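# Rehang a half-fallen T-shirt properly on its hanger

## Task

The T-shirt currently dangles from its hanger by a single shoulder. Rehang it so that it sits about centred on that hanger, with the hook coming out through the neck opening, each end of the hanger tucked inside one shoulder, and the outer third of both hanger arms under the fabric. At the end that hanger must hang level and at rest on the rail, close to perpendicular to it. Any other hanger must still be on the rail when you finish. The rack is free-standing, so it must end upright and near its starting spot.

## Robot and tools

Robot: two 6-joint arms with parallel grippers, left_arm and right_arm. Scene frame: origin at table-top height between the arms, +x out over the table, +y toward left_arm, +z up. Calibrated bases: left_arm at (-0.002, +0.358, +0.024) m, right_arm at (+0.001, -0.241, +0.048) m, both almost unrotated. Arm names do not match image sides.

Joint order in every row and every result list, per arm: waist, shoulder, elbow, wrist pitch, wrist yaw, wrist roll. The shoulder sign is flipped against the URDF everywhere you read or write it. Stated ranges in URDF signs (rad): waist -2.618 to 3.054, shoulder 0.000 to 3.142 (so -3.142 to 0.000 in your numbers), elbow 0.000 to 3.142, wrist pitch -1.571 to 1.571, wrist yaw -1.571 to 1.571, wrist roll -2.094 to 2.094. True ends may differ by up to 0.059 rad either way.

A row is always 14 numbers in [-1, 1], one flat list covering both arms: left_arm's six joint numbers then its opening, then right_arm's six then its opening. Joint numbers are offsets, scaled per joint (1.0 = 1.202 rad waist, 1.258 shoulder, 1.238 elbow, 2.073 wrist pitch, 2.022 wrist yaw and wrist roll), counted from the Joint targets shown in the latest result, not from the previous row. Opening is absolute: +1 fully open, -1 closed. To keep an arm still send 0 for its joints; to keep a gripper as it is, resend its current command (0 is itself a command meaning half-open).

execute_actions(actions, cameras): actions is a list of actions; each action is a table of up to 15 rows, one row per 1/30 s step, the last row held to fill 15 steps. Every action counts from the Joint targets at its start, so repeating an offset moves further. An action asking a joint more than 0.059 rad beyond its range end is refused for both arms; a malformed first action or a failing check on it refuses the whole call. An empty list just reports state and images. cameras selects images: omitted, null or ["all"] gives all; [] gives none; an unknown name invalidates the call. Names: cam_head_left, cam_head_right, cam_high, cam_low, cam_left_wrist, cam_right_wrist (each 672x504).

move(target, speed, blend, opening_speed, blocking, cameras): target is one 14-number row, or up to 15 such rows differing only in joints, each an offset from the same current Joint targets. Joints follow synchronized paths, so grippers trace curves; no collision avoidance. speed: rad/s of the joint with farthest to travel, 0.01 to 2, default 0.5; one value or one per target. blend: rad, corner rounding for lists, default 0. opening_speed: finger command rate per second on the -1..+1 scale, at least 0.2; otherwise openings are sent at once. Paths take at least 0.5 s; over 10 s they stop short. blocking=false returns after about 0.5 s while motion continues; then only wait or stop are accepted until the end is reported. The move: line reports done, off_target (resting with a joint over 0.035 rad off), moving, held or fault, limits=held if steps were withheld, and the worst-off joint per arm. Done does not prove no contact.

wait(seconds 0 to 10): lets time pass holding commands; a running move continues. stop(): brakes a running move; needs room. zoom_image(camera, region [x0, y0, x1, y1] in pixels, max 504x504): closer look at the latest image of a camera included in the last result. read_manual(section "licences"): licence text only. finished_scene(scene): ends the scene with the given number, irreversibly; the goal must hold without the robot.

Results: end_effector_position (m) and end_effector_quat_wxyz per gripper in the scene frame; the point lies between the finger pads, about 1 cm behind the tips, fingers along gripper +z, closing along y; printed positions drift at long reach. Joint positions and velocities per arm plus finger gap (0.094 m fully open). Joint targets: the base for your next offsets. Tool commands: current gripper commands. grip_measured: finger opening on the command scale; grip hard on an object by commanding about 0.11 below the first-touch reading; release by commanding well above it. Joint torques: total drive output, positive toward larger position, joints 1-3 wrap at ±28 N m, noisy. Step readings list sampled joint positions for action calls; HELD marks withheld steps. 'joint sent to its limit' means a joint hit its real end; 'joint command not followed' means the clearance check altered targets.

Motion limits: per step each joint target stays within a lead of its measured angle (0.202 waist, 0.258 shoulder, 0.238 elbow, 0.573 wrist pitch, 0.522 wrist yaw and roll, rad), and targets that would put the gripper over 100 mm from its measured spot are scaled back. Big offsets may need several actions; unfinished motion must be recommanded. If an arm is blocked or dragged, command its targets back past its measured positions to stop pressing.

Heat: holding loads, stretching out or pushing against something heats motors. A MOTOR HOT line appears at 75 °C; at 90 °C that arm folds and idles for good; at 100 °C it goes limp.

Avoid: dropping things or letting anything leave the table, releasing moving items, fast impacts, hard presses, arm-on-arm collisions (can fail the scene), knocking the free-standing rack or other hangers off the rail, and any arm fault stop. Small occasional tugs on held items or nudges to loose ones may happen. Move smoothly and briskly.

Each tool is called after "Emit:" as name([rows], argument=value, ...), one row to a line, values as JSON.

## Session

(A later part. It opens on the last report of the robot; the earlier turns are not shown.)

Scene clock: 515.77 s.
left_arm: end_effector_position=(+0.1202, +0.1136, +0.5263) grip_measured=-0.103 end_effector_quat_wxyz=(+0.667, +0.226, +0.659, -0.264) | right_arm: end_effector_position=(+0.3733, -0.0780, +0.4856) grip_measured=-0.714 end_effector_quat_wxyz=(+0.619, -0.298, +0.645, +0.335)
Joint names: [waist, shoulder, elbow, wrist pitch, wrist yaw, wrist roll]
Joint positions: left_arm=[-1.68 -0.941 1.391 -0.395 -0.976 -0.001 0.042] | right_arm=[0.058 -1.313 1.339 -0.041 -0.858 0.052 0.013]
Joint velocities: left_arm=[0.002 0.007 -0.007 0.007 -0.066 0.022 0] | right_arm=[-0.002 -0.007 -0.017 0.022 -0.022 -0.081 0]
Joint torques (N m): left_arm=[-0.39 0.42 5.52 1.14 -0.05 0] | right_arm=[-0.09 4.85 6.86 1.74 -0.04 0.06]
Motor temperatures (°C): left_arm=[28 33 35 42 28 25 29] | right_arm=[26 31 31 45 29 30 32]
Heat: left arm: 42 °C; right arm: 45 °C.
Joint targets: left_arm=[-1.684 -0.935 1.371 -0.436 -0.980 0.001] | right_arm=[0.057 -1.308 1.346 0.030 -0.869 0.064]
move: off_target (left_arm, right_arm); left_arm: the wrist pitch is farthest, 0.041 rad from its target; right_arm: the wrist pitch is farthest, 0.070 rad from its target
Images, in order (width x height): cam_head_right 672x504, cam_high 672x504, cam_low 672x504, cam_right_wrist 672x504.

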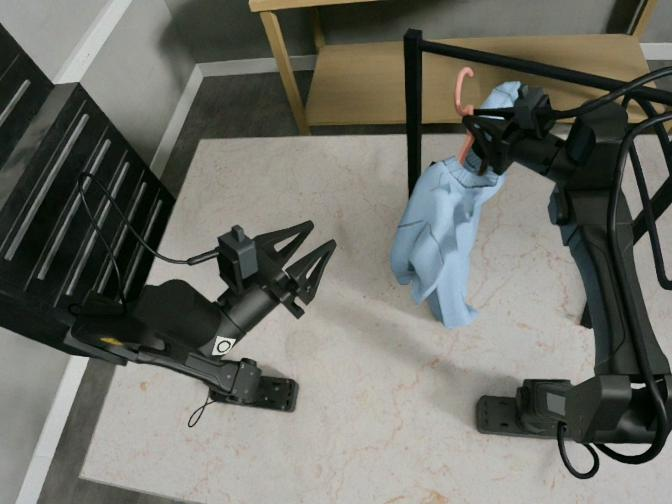

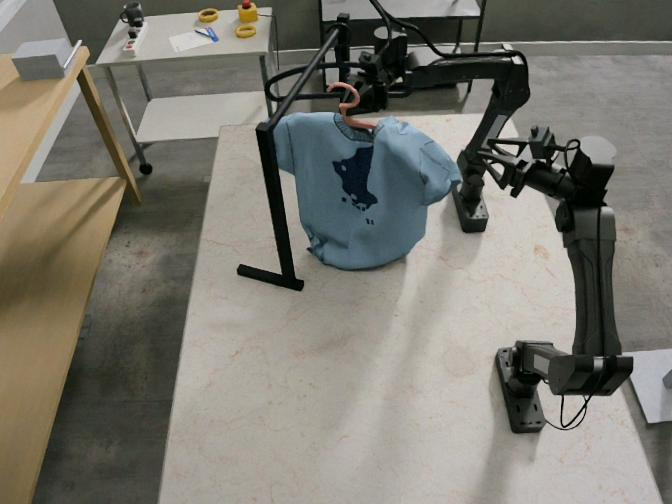

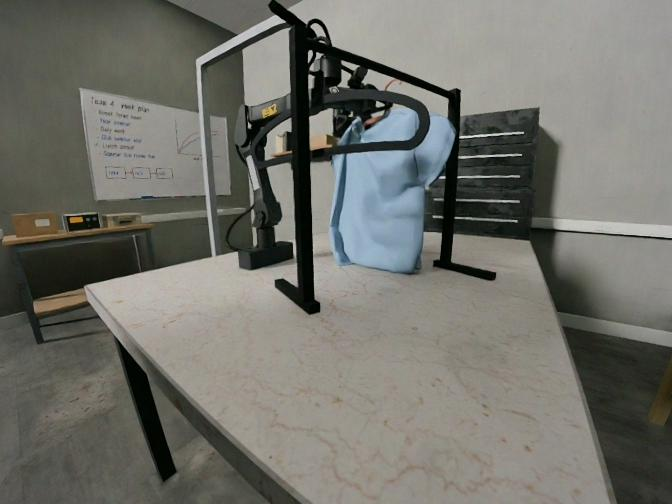

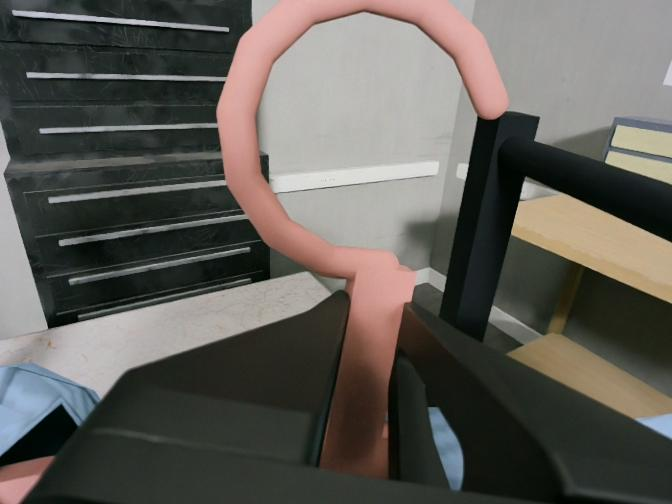

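Emit:
move(target=[0,0,0,0,0,0,-0.1,-0.0857,-0.1606,0.0848,0.053,-0.047,0,-1], speed=0.25, cameras=["cam_high","cam_right_wrist","cam_head_right"])

Emit:
zoom_image(camera="cam_high", region=[240, 50, 460, 270])

Scene clock: 517.90 s.
left_arm: end_effector_position=(+0.1202, +0.1136, +0.5263) grip_measured=-0.103 end_effector_quat_wxyz=(+0.667, +0.226, +0.659, -0.264) | right_arm: end_effector_position=(+0.4323, -0.1068, +0.4557) grip_measured=-0.714 end_effector_quat_wxyz=(+0.611, -0.290, +0.654, +0.340)
Joint names: [waist, shoulder, elbow, wrist pitch, wrist yaw, wrist roll]
Joint positions: left_arm=[-1.68 -0.941 1.391 -0.395 -0.976 -0.001 0.042] | right_arm=[-0.042 -1.509 1.397 0.074 -0.954 0.06 0.013]
Joint velocities: left_arm=[-0.002 -0.002 0.012 0.037 0.007 0.022 0.001] | right_arm=[-0.007 -0.012 0.007 -0.007 0.022 -0.037 -0.001]
Joint torques (N m): left_arm=[-0.46 0.35 5.35 1.19 -0.04 0.02] | right_arm=[-0.35 6.43 10.51 1.66 -0.08 0.04]
Motor temperatures (°C): left_arm=[28 33 35 42 28 25 28] | right_arm=[26 31 32 45 29 30 32]
Heat: left arm: 42 °C; right arm: 45 °C.
Joint targets: left_arm=[-1.684 -0.935 1.371 -0.436 -0.980 0.001] | right_arm=[-0.046 -1.509 1.451 0.140 -0.964 0.064]
move: off_target (left_arm, right_arm); left_arm: the wrist pitch is farthest, 0.041 rad from its target; right_arm: the wrist pitch is farthest, 0.066 rad from its target
Images, in order (width x height): cam_head_right 672x504, cam_high 672x504, cam_right_wrist 672x504.

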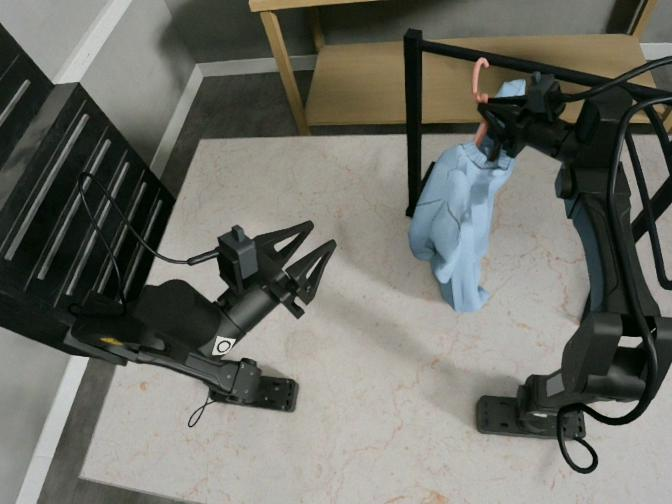

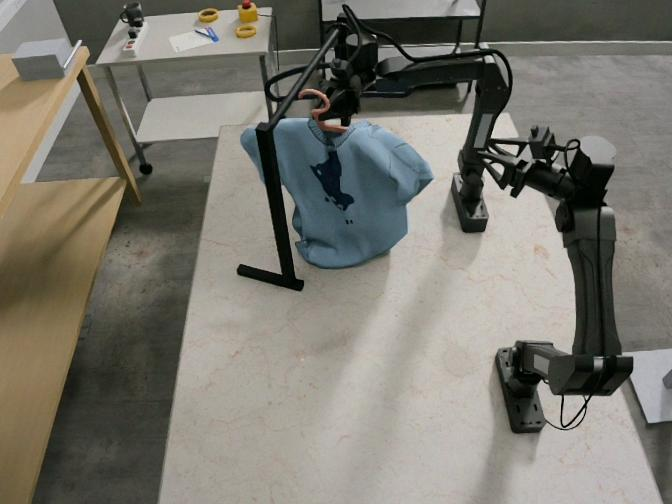

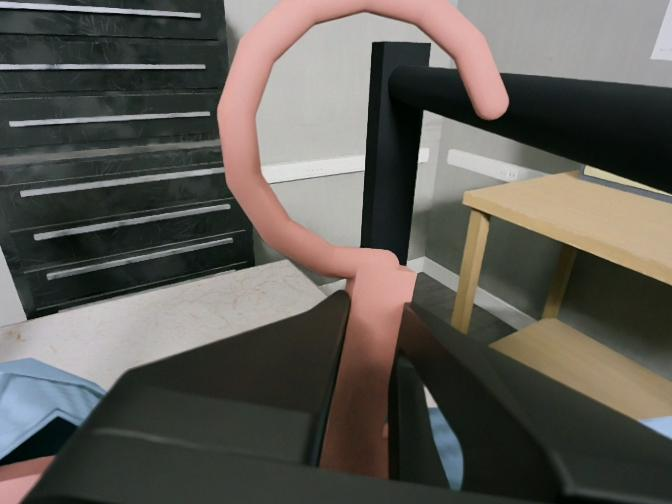

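Scaled by 2.291 from the camera's 672x504 image, which has a finer 960x720 frame.

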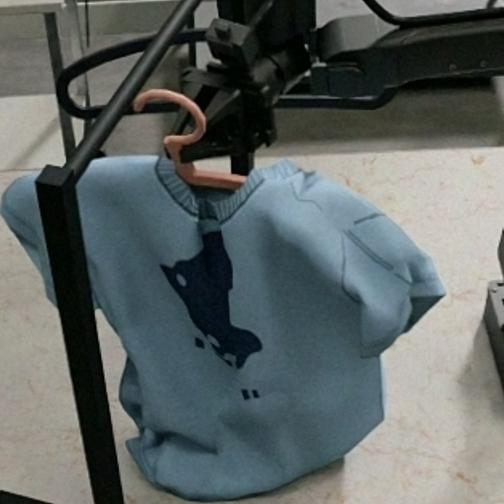

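Emit:
move(target=[0,0,0,0,0,0,-0.1,0,0.024,0.05,-0.024,0,0,-1], speed=0.25, cameras=["cam_right_wrist"])

Scene clock: 518.93 s.
left_arm: end_effector_position=(+0.1202, +0.1136, +0.5263) grip_measured=-0.103 end_effector_quat_wxyz=(+0.667, +0.226, +0.659, -0.264) | right_arm: end_effector_position=(+0.4282, -0.1056, +0.4833) grip_measured=-0.714 end_effector_quat_wxyz=(+0.631, -0.306, +0.631, +0.331)
Joint names: [waist, shoulder, elbow, wrist pitch, wrist yaw, wrist roll]
Joint positions: left_arm=[-1.68 -0.941 1.391 -0.395 -0.976 -0.001 0.042] | right_arm=[-0.042 -1.509 1.462 0.074 -0.964 0.054 0.013]
Joint velocities: left_arm=[0.012 0.002 0.002 -0.037 0.066 0.037 0] | right_arm=[0.002 -0.017 -0.002 -0.051 0.022 0.007 -0.001]
Joint torques (N m): left_arm=[-0.12 0.4 5.37 1.21 -0.04 0.01] | right_arm=[-0.35 9.03 10.19 1.2 -0.03 0.04]
Motor temperatures (°C): left_arm=[28 33 35 42 28 25 28] | right_arm=[26 31 32 44 29 30 32]
Heat: left arm: 42 °C; right arm: 44 °C.
Joint targets: left_arm=[-1.684 -0.935 1.371 -0.436 -0.980 0.001] | right_arm=[-0.046 -1.479 1.513 0.090 -0.964 0.064]
move: off_target (left_arm, right_arm); left_arm: the wrist pitch is farthest, 0.041 rad from its target; right_arm: the elbow is farthest, 0.051 rad from its target
Images, in order (width x height): cam_right_wrist 672x504.

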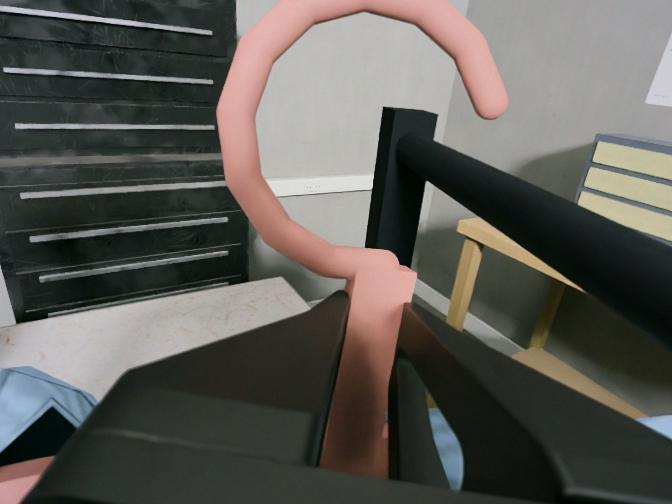

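Emit:
move(target=[0,0,0,0,0,0,-0.1,-0.0532,-0.16,0.135,0.01,-0.033,0,-1], speed=0.15, cameras=["cam_right_wrist","cam_high"])

Emit:
zoom_image(camera="cam_high", region=[240, 50, 460, 270])

Scene clock: 521.37 s.
left_arm: end_effector_position=(+0.1202, +0.1136, +0.5263) grip_measured=-0.103 end_effector_quat_wxyz=(+0.667, +0.226, +0.659, -0.264) | right_arm: end_effector_position=(+0.4603, -0.1251, +0.4940) grip_measured=-0.714 end_effector_quat_wxyz=(+0.635, -0.322, +0.618, +0.334)
Joint names: [waist, shoulder, elbow, wrist pitch, wrist yaw, wrist roll]
Joint positions: left_arm=[-1.68 -0.941 1.391 -0.395 -0.976 -0.001 0.042] | right_arm=[-0.102 -1.657 1.638 0.076 -1.052 0.054 0.013]
Joint velocities: left_arm=[0.002 0.017 -0.002 -0.051 0.022 0.007 0] | right_arm=[-0.017 0.002 -0.002 -0.007 -0.051 0.007 -0.001]
Joint torques (N m): left_arm=[-0.4 0.23 5.46 1.17 -0.08 -0.03] | right_arm=[-0.64 5.7 9.46 1.34 0.22 0.05]
Motor temperatures (°C): left_arm=[28 33 35 41 28 25 28] | right_arm=[26 31 32 44 29 30 32]
Heat: left arm: 41 °C; right arm: 44 °C.
Joint targets: left_arm=[-1.684 -0.935 1.371 -0.436 -0.980 0.001] | right_arm=[-0.110 -1.681 1.680 0.111 -1.031 0.064]
move: off_target (left_arm, right_arm); left_arm: the wrist pitch is farthest, 0.041 rad from its target; right_arm: the elbow is farthest, 0.042 rad from its target
Images, in order (width x height): cam_high 672x504, cam_right_wrist 672x504.

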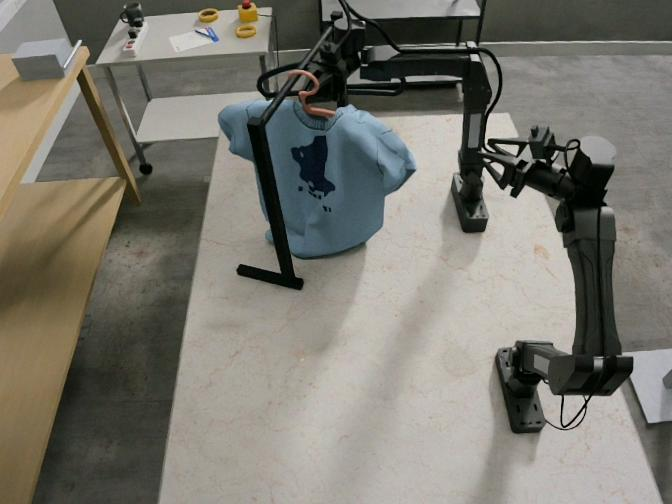

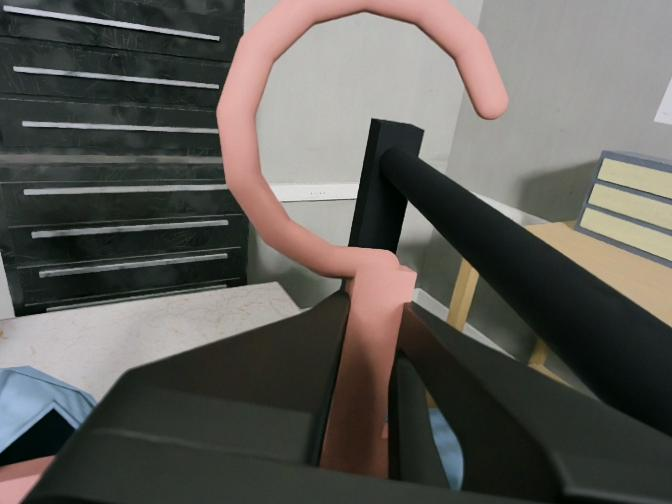

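Scaled by 2.291 from the camera's 672x504 image, which has a finer 960x720 frame.

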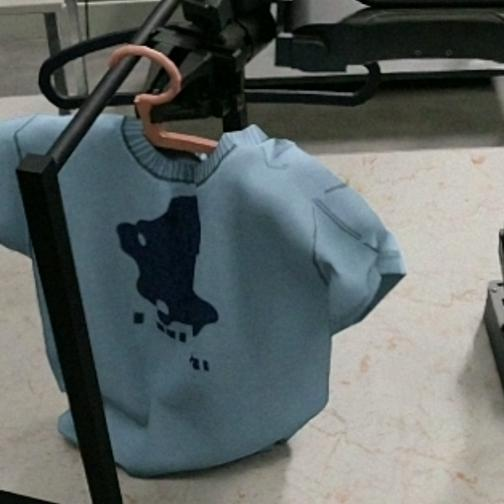

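Emit:
move([
  [0,0,0,0,0,0,-0.1,0.0532,0.16,-0.135,-0.01,0.033,0,-1],
  [0,0,0,0,0,0,-0.1,0.2346,0.3426,-0.327,-0.01,0.334,0,-1],
], speed=0.2, blend=0.03, cameras=["cam_right_wrist","cam_high","cam_head_right"])

Emit:
zoom_image(camera="cam_high", region=[240, 50, 460, 270])

Scene clock: 526.93 s.
left_arm: end_effector_position=(+0.1202, +0.1136, +0.5263) grip_measured=-0.103 end_effector_quat_wxyz=(+0.667, +0.226, +0.659, -0.264) | right_arm: end_effector_position=(+0.4103, -0.0998, +0.4948) grip_measured=-0.714 end_effector_quat_wxyz=(+0.699, -0.176, +0.661, +0.208)
Joint names: [waist, shoulder, elbow, wrist pitch, wrist yaw, wrist roll]
Joint positions: left_arm=[-1.68 -0.941 1.391 -0.395 -0.976 -0.001 0.042] | right_arm=[0.167 -1.289 1.282 0.076 -0.369 0.054 0.013]
Joint velocities: left_arm=[0.002 -0.007 -0.007 0.081 0.007 -0.051 -0.001] | right_arm=[-0.002 -0.002 0.017 0.007 -0.022 0.037 -0.001]
Joint torques (N m): left_arm=[-0.34 0.46 5.53 1.23 -0.1 -0.01] | right_arm=[0.35 7.94 6.09 1.37 0.1 0.04]
Motor temperatures (°C): left_arm=[28 33 34 41 28 25 28] | right_arm=[26 31 32 43 29 30 32]
Heat: left arm: 41 °C; right arm: 43 °C.
Joint targets: left_arm=[-1.684 -0.935 1.371 -0.436 -0.980 0.001] | right_arm=[0.172 -1.250 1.275 0.090 -0.356 0.064]
move: off_target (left_arm, right_arm); left_arm: the wrist pitch is farthest, 0.041 rad from its target; right_arm: the shoulder is farthest, 0.039 rad from its target
Images, in order (width x height): cam_head_right 672x504, cam_high 672x504, cam_right_wrist 672x504.

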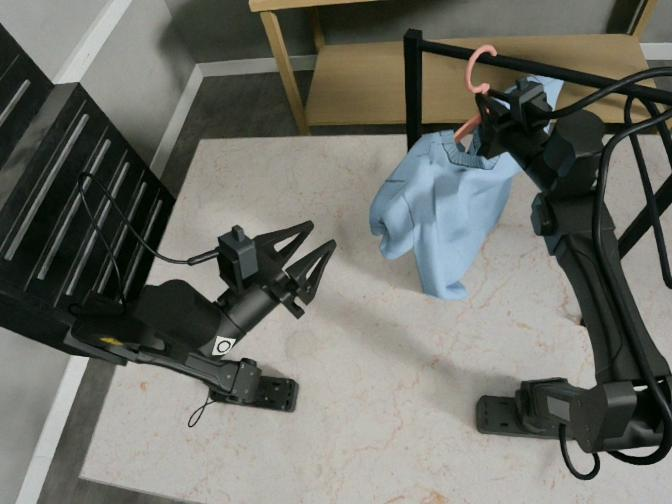

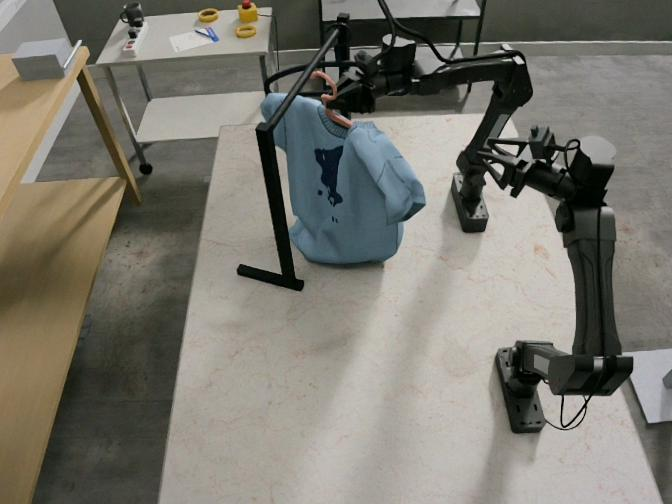

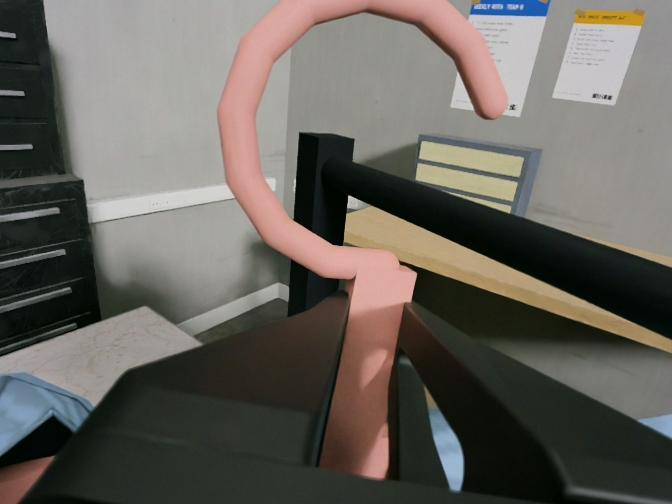

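Scaled by 2.291 from the camera's 672x504 image, which has a finer 960x720 frame.

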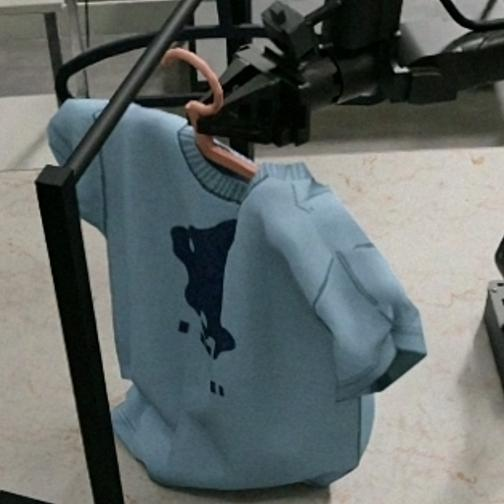

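Emit:
move(target=[0,0,0,0,0,0,-0.1,-0.055,-0.107,0.0565,0.019,-0.024,0,-1], speed=0.2, cameras=["cam_right_wrist"])

Scene clock: 528.33 s.
left_arm: end_effector_position=(+0.1202, +0.1136, +0.5263) grip_measured=-0.103 end_effector_quat_wxyz=(+0.667, +0.226, +0.659, -0.264) | right_arm: end_effector_position=(+0.4429, -0.1136, +0.4596) grip_measured=-0.714 end_effector_quat_wxyz=(+0.672, -0.166, +0.693, +0.204)
Joint names: [waist, shoulder, elbow, wrist pitch, wrist yaw, wrist roll]
Joint positions: left_arm=[-1.68 -0.941 1.391 -0.395 -0.976 -0.001 0.042] | right_arm=[0.112 -1.383 1.291 0.076 -0.404 0.054 0.013]
Joint velocities: left_arm=[-0.007 -0.007 0.007 -0.051 -0.007 -0.022 0] | right_arm=[0.012 -0.002 -0.012 0.007 0.022 -0.022 0.002]
Joint torques (N m): left_arm=[-0.29 0.32 5.46 1.21 -0.06 0.03] | right_arm=[-0.39 5.33 10.66 1.74 -0.02 0.05]
Motor temperatures (°C): left_arm=[28 33 34 41 28 25 28] | right_arm=[26 31 32 43 29 30 32]
Heat: left arm: 41 °C; right arm: 43 °C.
Joint targets: left_arm=[-1.684 -0.935 1.371 -0.436 -0.980 0.001] | right_arm=[0.106 -1.384 1.345 0.129 -0.404 0.064]
move: off_target (left_arm, right_arm); left_arm: the wrist pitch is farthest, 0.041 rad from its target; right_arm: the elbow is farthest, 0.054 rad from its target
Images, in order (width x height): cam_right_wrist 672x504.

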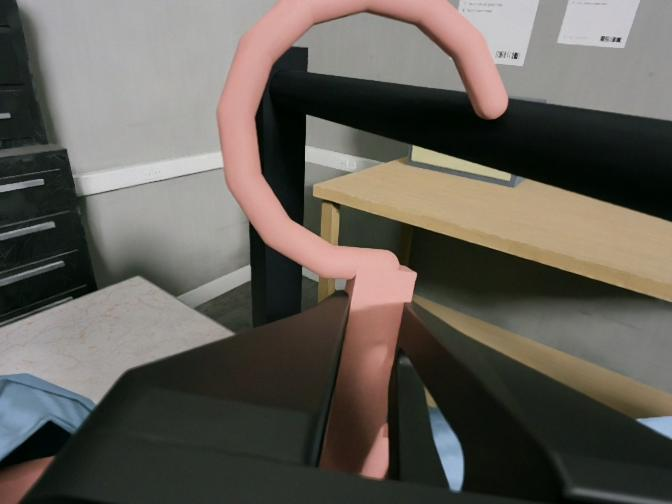

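Emit:
move(target=[0,0,0,0,0,0,-0.1,0,0.01,0.048,-0.025,0,0,-1], speed=0.2, cameras=["cam_right_wrist"])

Scene clock: 529.40 s.
left_arm: end_effector_position=(+0.1202, +0.1136, +0.5263) grip_measured=-0.103 end_effector_quat_wxyz=(+0.667, +0.226, +0.659, -0.264) | right_arm: end_effector_position=(+0.4401, -0.1139, +0.4873) grip_measured=-0.714 end_effector_quat_wxyz=(+0.691, -0.169, +0.673, +0.201)
Joint names: [waist, shoulder, elbow, wrist pitch, wrist yaw, wrist roll]
Joint positions: left_arm=[-1.68 -0.941 1.391 -0.395 -0.976 -0.001 0.042] | right_arm=[0.112 -1.383 1.351 0.071 -0.404 0.054 0.013]
Joint velocities: left_arm=[0.007 -0.017 -0.002 -0.125 -0.007 0.081 -0.001] | right_arm=[0.012 0.002 -0.027 0.022 -0.051 0.007 -0.001]
Joint torques (N m): left_arm=[-0.27 0.31 5.35 1.22 -0.1 -0.03] | right_arm=[-0.47 6.3 10.58 1.28 -0.02 0.04]
Motor temperatures (°C): left_arm=[28 33 34 41 28 25 28] | right_arm=[26 31 32 43 29 30 32]
Heat: left arm: 41 °C; right arm: 43 °C.
Joint targets: left_arm=[-1.684 -0.935 1.371 -0.436 -0.980 0.001] | right_arm=[0.106 -1.372 1.405 0.077 -0.404 0.064]
move: off_target (left_arm, right_arm); left_arm: the wrist pitch is farthest, 0.041 rad from its target; right_arm: the elbow is farthest, 0.054 rad from its target
Images, in order (width x height): cam_right_wrist 672x504.

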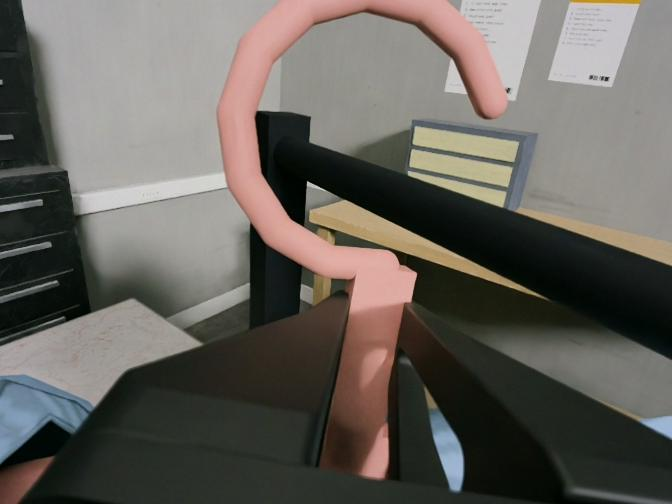

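Emit:
move(target=[0,0,0,0,0,0,-0.1,-0.025,-0.055,0.036,0,-0.008,0,-1], speed=0.15, cameras=["cam_right_wrist"])

Scene clock: 530.40 s.
left_arm: end_effector_position=(+0.1202, +0.1136, +0.5263) grip_measured=-0.103 end_effector_quat_wxyz=(+0.667, +0.226, +0.659, -0.264) | right_arm: end_effector_position=(+0.4595, -0.1243, +0.4794) grip_measured=-0.714 end_effector_quat_wxyz=(+0.685, -0.161, +0.683, +0.195)
Joint names: [waist, shoulder, elbow, wrist pitch, wrist yaw, wrist roll]
Joint positions: left_arm=[-1.68 -0.941 1.391 -0.395 -0.976 -0.001 0.042] | right_arm=[0.081 -1.443 1.39 0.07 -0.415 0.054 0.013]
Joint velocities: left_arm=[-0.002 0.012 0.002 -0.022 -0.051 0.007 0] | right_arm=[0.022 0.022 0.002 -0.022 -0.051 0.022 0]
Joint torques (N m): left_arm=[-0.35 0.46 5.5 1.2 -0.09 -0.02] | right_arm=[-0.4 6.09 11.03 1.33 -0.03 0.04]
Motor temperatures (°C): left_arm=[28 33 34 41 28 25 28] | right_arm=[26 31 32 43 29 30 32]
Heat: left arm: 41 °C; right arm: 43 °C.
Joint targets: left_arm=[-1.684 -0.935 1.371 -0.436 -0.980 0.001] | right_arm=[0.076 -1.441 1.449 0.077 -0.421 0.064]
move: off_target (left_arm, right_arm); left_arm: the wrist pitch is farthest, 0.041 rad from its target; right_arm: the elbow is farthest, 0.060 rad from its target
Images, in order (width x height): cam_right_wrist 672x504.

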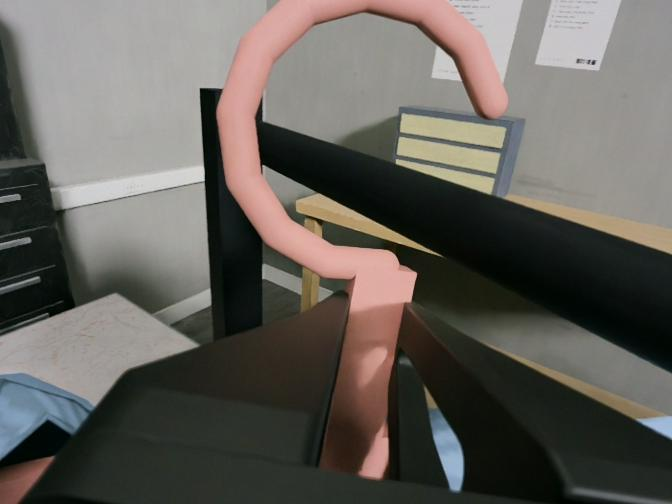

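Emit:
move(target=[0,0,0,0,0,0,-0.1,-0.02,-0.03,0.02,0,-0.006,0,-1], speed=0.15, cameras=["cam_right_wrist","cam_high"])

Scene clock: 531.93 s.
left_arm: end_effector_position=(+0.1202, +0.1136, +0.5263) grip_measured=-0.103 end_effector_quat_wxyz=(+0.667, +0.226, +0.659, -0.264) | right_arm: end_effector_position=(+0.4713, -0.1332, +0.4754) grip_measured=-0.714 end_effector_quat_wxyz=(+0.683, -0.155, +0.688, +0.191)
Joint names: [waist, shoulder, elbow, wrist pitch, wrist yaw, wrist roll]
Joint positions: left_arm=[-1.68 -0.941 1.391 -0.395 -0.976 -0.001 0.042] | right_arm=[0.057 -1.478 1.416 0.068 -0.424 0.054 0.013]
Joint velocities: left_arm=[-0.012 -0.002 0.002 -0.022 -0.066 0.11 0] | right_arm=[0.032 -0.012 -0.002 0.007 0.022 0.007 0]
Joint torques (N m): left_arm=[-0.49 0.38 5.6 1.23 -0.06 -0.04] | right_arm=[-0.43 6.3 11 1.33 -0.03 0.04]
Motor temperatures (°C): left_arm=[28 32 34 41 28 25 28] | right_arm=[26 31 32 43 29 30 32]
Heat: left arm: 41 °C; right arm: 43 °C.
Joint targets: left_arm=[-1.684 -0.935 1.371 -0.436 -0.980 0.001] | right_arm=[0.052 -1.479 1.474 0.077 -0.433 0.064]
move: off_target (left_arm, right_arm); left_arm: the wrist pitch is farthest, 0.041 rad from its target; right_arm: the elbow is farthest, 0.058 rad from its target
Images, in order (width x height): cam_high 672x504, cam_right_wrist 672x504.

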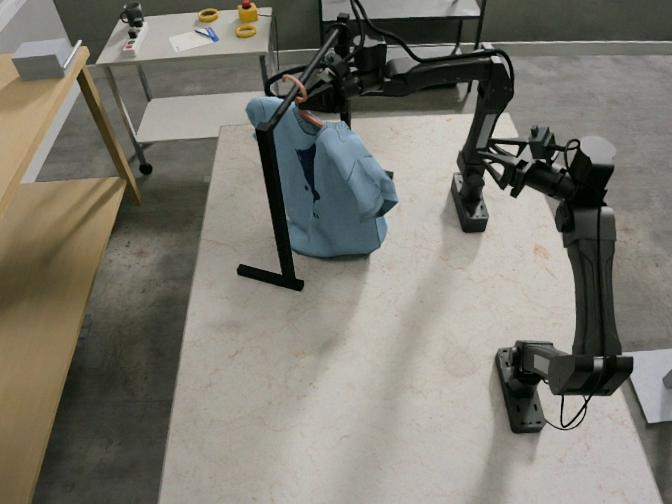

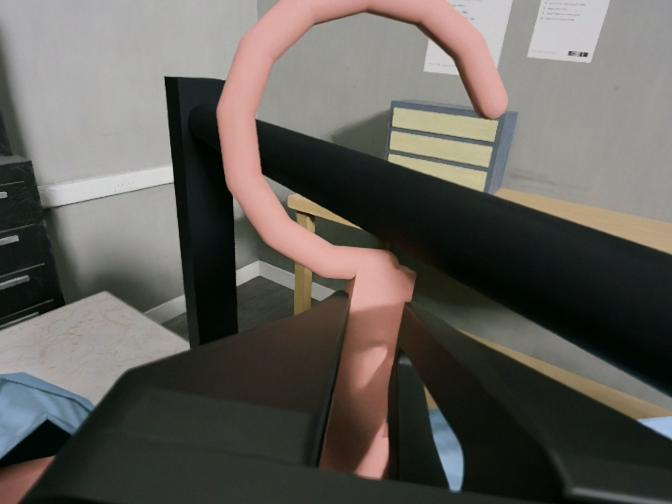

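Emit:
move(target=[0,0,0,0,0,0,-0.1,-0.01,-0.026,0.016,0,-0.002,0,-1], speed=0.12, cameras=["cam_right_wrist","cam_high"])

Emit:
zoom_image(camera="cam_high", region=[240, 50, 460, 270])

Scene clock: 532.93 s.
left_arm: end_effector_position=(+0.1202, +0.1136, +0.5263) grip_measured=-0.103 end_effector_quat_wxyz=(+0.667, +0.226, +0.659, -0.264) | right_arm: end_effector_position=(+0.4807, -0.1369, +0.4703) grip_measured=-0.714 end_effector_quat_wxyz=(+0.679, -0.153, +0.693, +0.190)
Joint names: [waist, shoulder, elbow, wrist pitch, wrist yaw, wrist roll]
Joint positions: left_arm=[-1.68 -0.941 1.391 -0.395 -0.976 -0.001 0.042] | right_arm=[0.045 -1.51 1.436 0.068 -0.432 0.054 0.013]
Joint velocities: left_arm=[0.002 -0.012 -0.007 0.007 0.022 -0.037 0] | right_arm=[-0.017 0.012 -0.002 -0.037 -0.007 -0.022 0]
Joint torques (N m): left_arm=[-0.2 0.21 5.53 1.21 -0.02 0] | right_arm=[-0.47 6.53 10.99 1.34 -0.07 0.04]
Motor temperatures (°C): left_arm=[28 32 34 41 28 25 28] | right_arm=[26 31 33 43 29 30 32]
Heat: left arm: 41 °C; right arm: 43 °C.
Joint targets: left_arm=[-1.684 -0.935 1.371 -0.436 -0.980 0.001] | right_arm=[0.040 -1.511 1.494 0.077 -0.437 0.064]
move: off_target (left_arm, right_arm); left_arm: the wrist pitch is farthest, 0.041 rad from its target; right_arm: the elbow is farthest, 0.058 rad from its target
Images, in order (width x height): cam_high 672x504, cam_right_wrist 672x504.

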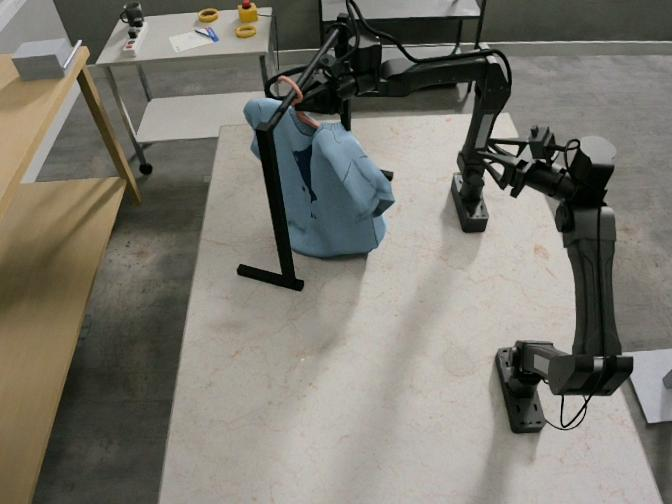

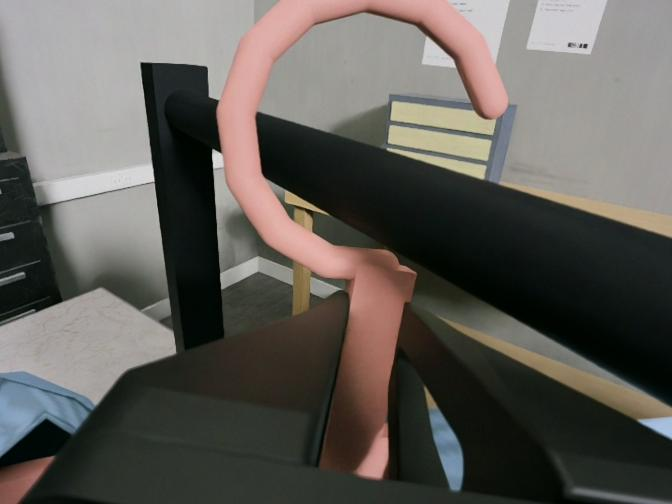

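Scaled by 2.291 from the camera's 672x504 image, which has a finer 960x720 frame.

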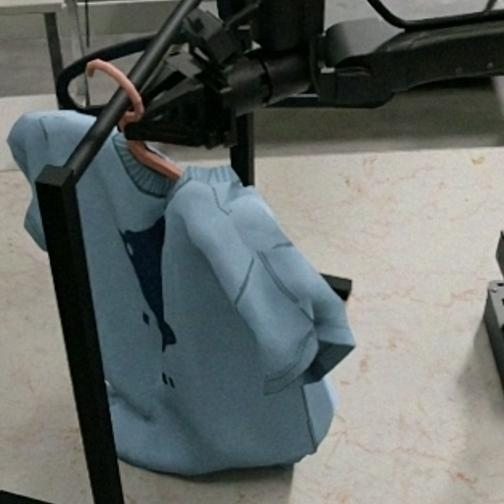

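Emit:
execute_actions(actions=[], cameras=["cam_low","cam_head_right"])

Emit:
zoom_image(camera="cam_head_right", region=[350, 80, 500, 200])

Emit:
zoom_image(camera="cam_low", region=[270, 50, 490, 270])

Scene clock: 533.17 s.
left_arm: end_effector_position=(+0.1202, +0.1136, +0.5263) grip_measured=-0.103 end_effector_quat_wxyz=(+0.667, +0.226, +0.659, -0.264) | right_arm: end_effector_position=(+0.4803, -0.1362, +0.4703) grip_measured=-0.714 end_effector_quat_wxyz=(+0.678, -0.154, +0.692, +0.192)
Joint names: [waist, shoulder, elbow, wrist pitch, wrist yaw, wrist roll]
Joint positions: left_arm=[-1.68 -0.941 1.391 -0.395 -0.976 -0.001 0.042] | right_arm=[0.045 -1.51 1.436 0.068 -0.437 0.054 0.013]
Joint velocities: left_arm=[0.007 -0.002 -0.017 -0.007 -0.037 -0.007 0] | right_arm=[0.007 -0.012 0.007 0.037 -0.007 0.051 -0.001]
Joint torques (N m): left_arm=[-0.49 0.34 5.31 1.21 -0.07 0.01] | right_arm=[-0.46 6.5 10.97 1.33 -0.04 0.04]
Motor temperatures (°C): left_arm=[28 32 34 41 28 25 28] | right_arm=[26 31 33 43 29 30 32]
Heat: left arm: 41 °C; right arm: 43 °C.
Joint targets: left_arm=[-1.684 -0.935 1.371 -0.436 -0.980 0.001] | right_arm=[0.040 -1.511 1.494 0.077 -0.437 0.064]
Tool commands: left_gripper/opening=-0.1 right_gripper/opening=-1.0
Images, in order (width x height): cam_head_right 672x504, cam_low 672x504.

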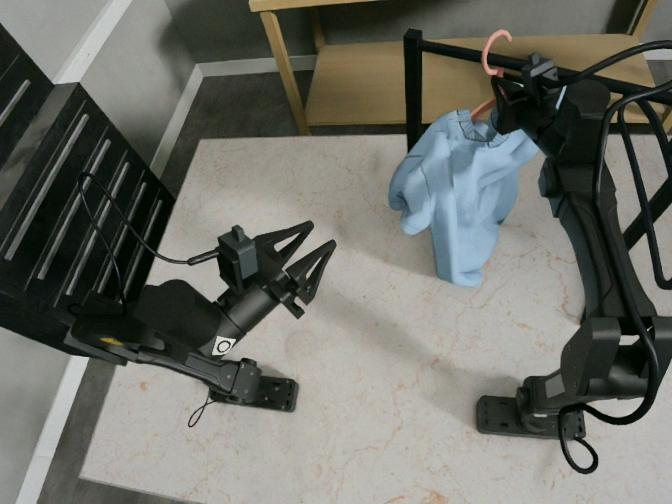

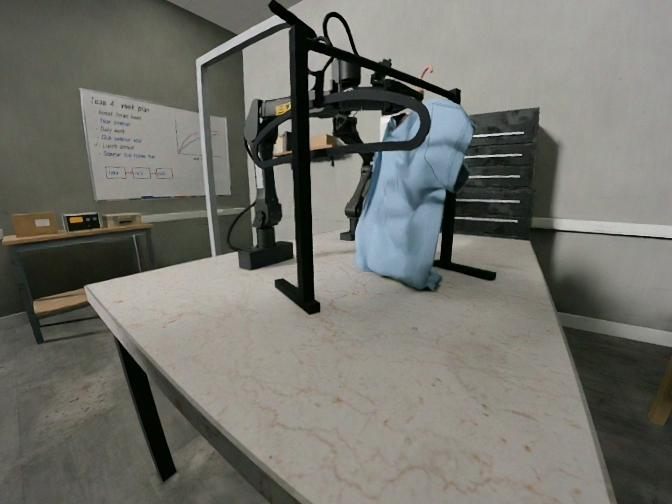

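Scaled by 3.360 from the camera's 672x504 image, which has a finer 960x720 frame.

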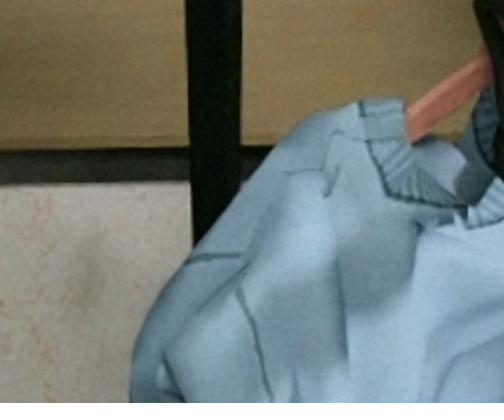

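Scaled by 2.291 from the camera's 672x504 image, which has a finer 960x720 frame.

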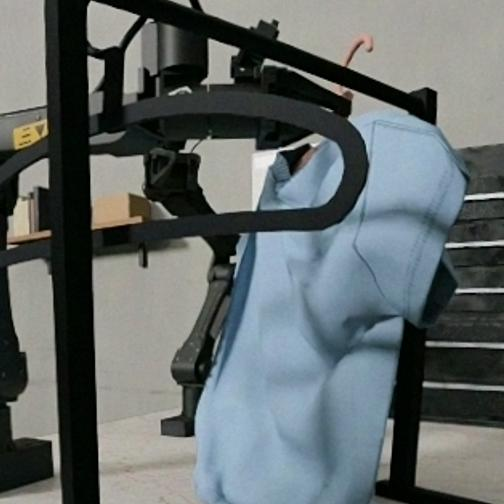

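Emit:
move(target=[0,0,0,0,0,0,-0.1,0,0,-0.014,0,0,0,-1], speed=0.12, cameras=["cam_right_wrist"])

Scene clock: 534.43 s.
left_arm: end_effector_position=(+0.1202, +0.1136, +0.5263) grip_measured=-0.103 end_effector_quat_wxyz=(+0.667, +0.226, +0.659, -0.264) | right_arm: end_effector_position=(+0.4803, -0.1362, +0.4703) grip_measured=-0.714 end_effector_quat_wxyz=(+0.678, -0.154, +0.692, +0.192)
Joint names: [waist, shoulder, elbow, wrist pitch, wrist yaw, wrist roll]
Joint positions: left_arm=[-1.68 -0.941 1.391 -0.395 -0.976 -0.001 0.042] | right_arm=[0.045 -1.51 1.436 0.068 -0.437 0.054 0.013]
Joint velocities: left_arm=[0.002 0.012 -0.017 0.007 -0.037 -0.007 0] | right_arm=[0.017 0.017 0.012 0.051 0.007 -0.007 0]
Joint torques (N m): left_arm=[-0.34 0.23 5.49 1.24 -0.07 0.01] | right_arm=[-0.44 6.52 9.66 1.34 -0.05 0.04]
Motor temperatures (°C): left_arm=[28 32 34 41 28 25 28] | right_arm=[26 31 33 43 29 30 32]
Heat: left arm: 41 °C; right arm: 43 °C.
Joint targets: left_arm=[-1.684 -0.935 1.371 -0.436 -0.980 0.001] | right_arm=[0.040 -1.511 1.476 0.077 -0.437 0.064]
move: off_target (left_arm, right_arm); left_arm: the wrist pitch is farthest, 0.041 rad from its target; right_arm: the elbow is farthest, 0.041 rad from its target
Images, in order (width x height): cam_right_wrist 672x504.

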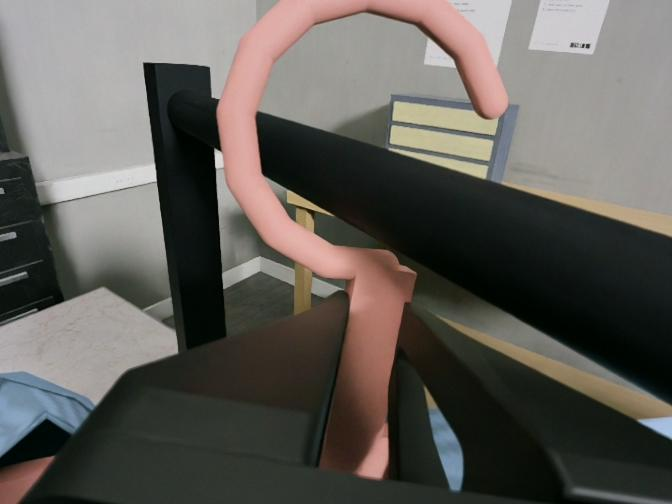

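Emit:
move(target=[0,0,0,0,0,0,-0.1,-0.01,-0.025,0.025,0,-0.004,0,-1], speed=0.12, cameras=["cam_right_wrist"])

Emit:
move(target=[0,0,0,0,0,0,-0.1,-0.01,-0.026,0.013,0,-0.004,0,-1], speed=0.12, cameras=["cam_right_wrist","cam_high"])

Emit:
zoom_image(camera="cam_high", region=[240, 50, 460, 270])

Scene clock: 535.53 s.
left_arm: end_effector_position=(+0.1202, +0.1136, +0.5263) grip_measured=-0.103 end_effector_quat_wxyz=(+0.667, +0.226, +0.659, -0.264) | right_arm: end_effector_position=(+0.4891, -0.1395, +0.4637) grip_measured=-0.714 end_effector_quat_wxyz=(+0.674, -0.153, +0.697, +0.192)
Joint names: [waist, shoulder, elbow, wrist pitch, wrist yaw, wrist roll]
Joint positions: left_arm=[-1.68 -0.941 1.391 -0.395 -0.976 -0.001 0.042] | right_arm=[0.035 -1.54 1.451 0.068 -0.446 0.054 0.013]
Joint velocities: left_arm=[0.012 0.017 0.007 0.007 -0.037 0.037 -0.001] | right_arm=[-0.002 0.022 -0.002 0.007 -0.066 -0.007 -0.001]
Joint torques (N m): left_arm=[-0.28 0.16 5.46 1.21 -0.05 -0.02] | right_arm=[-0.57 6.72 10.82 1.33 -0.03 0.03]
Motor temperatures (°C): left_arm=[28 32 34 41 28 25 28] | right_arm=[26 31 33 43 29 30 32]
Heat: left arm: 41 °C; right arm: 43 °C.
Joint targets: left_arm=[-1.684 -0.935 1.371 -0.436 -0.980 0.001] | right_arm=[0.028 -1.543 1.507 0.077 -0.445 0.064]
move: off_target (left_arm, right_arm); left_arm: the wrist pitch is farthest, 0.041 rad from its target; right_arm: the elbow is farthest, 0.056 rad from its target
Images, in order (width x height): cam_right_wrist 672x504.

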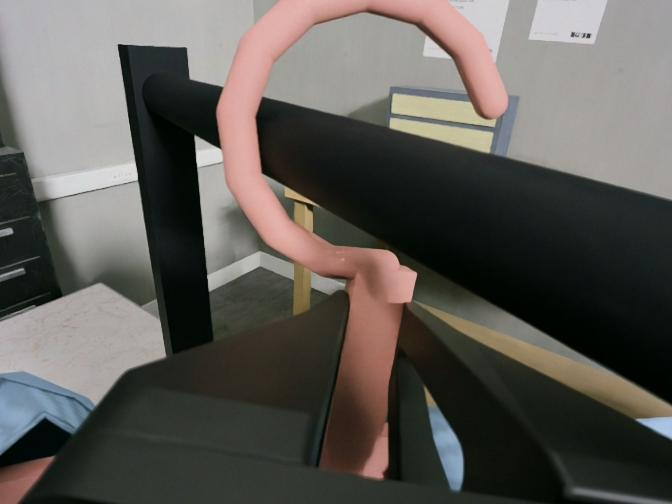

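Scene clock: 536.33 s.
left_arm: end_effector_position=(+0.1202, +0.1136, +0.5263) grip_measured=-0.103 end_effector_quat_wxyz=(+0.667, +0.226, +0.659, -0.264) | right_arm: end_effector_position=(+0.4928, -0.1378, +0.4631) grip_measured=-0.714 end_effector_quat_wxyz=(+0.671, -0.160, +0.696, +0.201)
Joint names: [waist, shoulder, elbow, wrist pitch, wrist yaw, wrist roll]
Joint positions: left_arm=[-1.68 -0.941 1.391 -0.395 -0.976 -0.001 0.042] | right_arm=[0.028 -1.562 1.471 0.068 -0.476 0.054 0.013]
Joint velocities: left_arm=[0.007 -0.002 -0.002 -0.051 0.022 -0.037 -0.001] | right_arm=[-0.012 -0.002 0.012 -0.037 -0.037 0.007 0]
Joint torques (N m): left_arm=[-0.34 0.12 5.5 1.21 -0.05 0.04] | right_arm=[-0.94 5.94 10.54 1.32 0.21 0.04]
Motor temperatures (°C): left_arm=[28 32 34 41 28 25 28] | right_arm=[26 31 33 43 29 30 32]
Heat: left arm: 41 °C; right arm: 43 °C.
Joint targets: left_arm=[-1.684 -0.935 1.371 -0.436 -0.980 0.001] | right_arm=[0.016 -1.576 1.523 0.077 -0.453 0.064]
move: off_target (left_arm, right_arm); left_arm: the wrist pitch is farthest, 0.041 rad from its target; right_arm: the elbow is farthest, 0.052 rad from its target
Images, in order (width x height): cam_high 672x504, cam_right_wrist 672x504.

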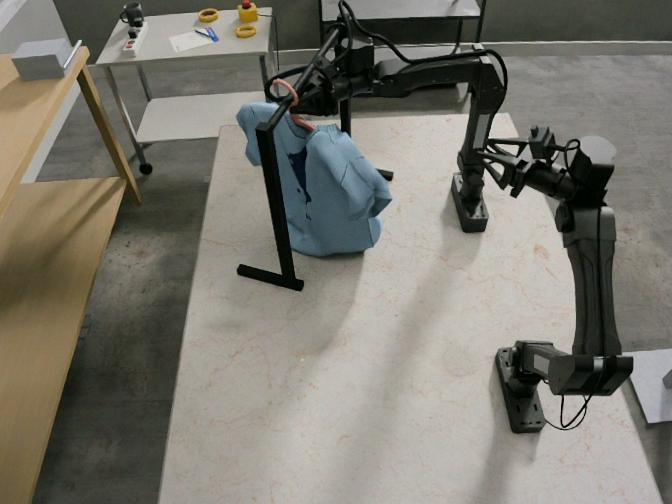

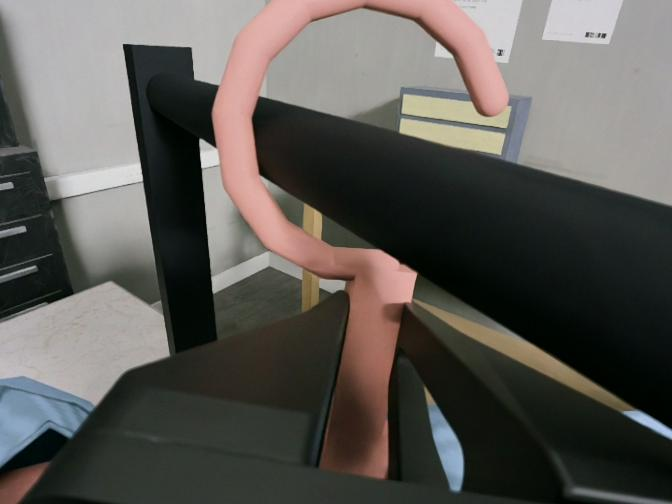

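Scaled by 2.291 from the camera's 672x504 image, which has a finer 960x720 frame.

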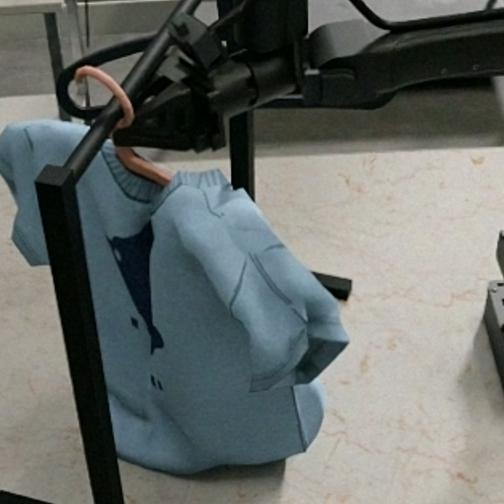

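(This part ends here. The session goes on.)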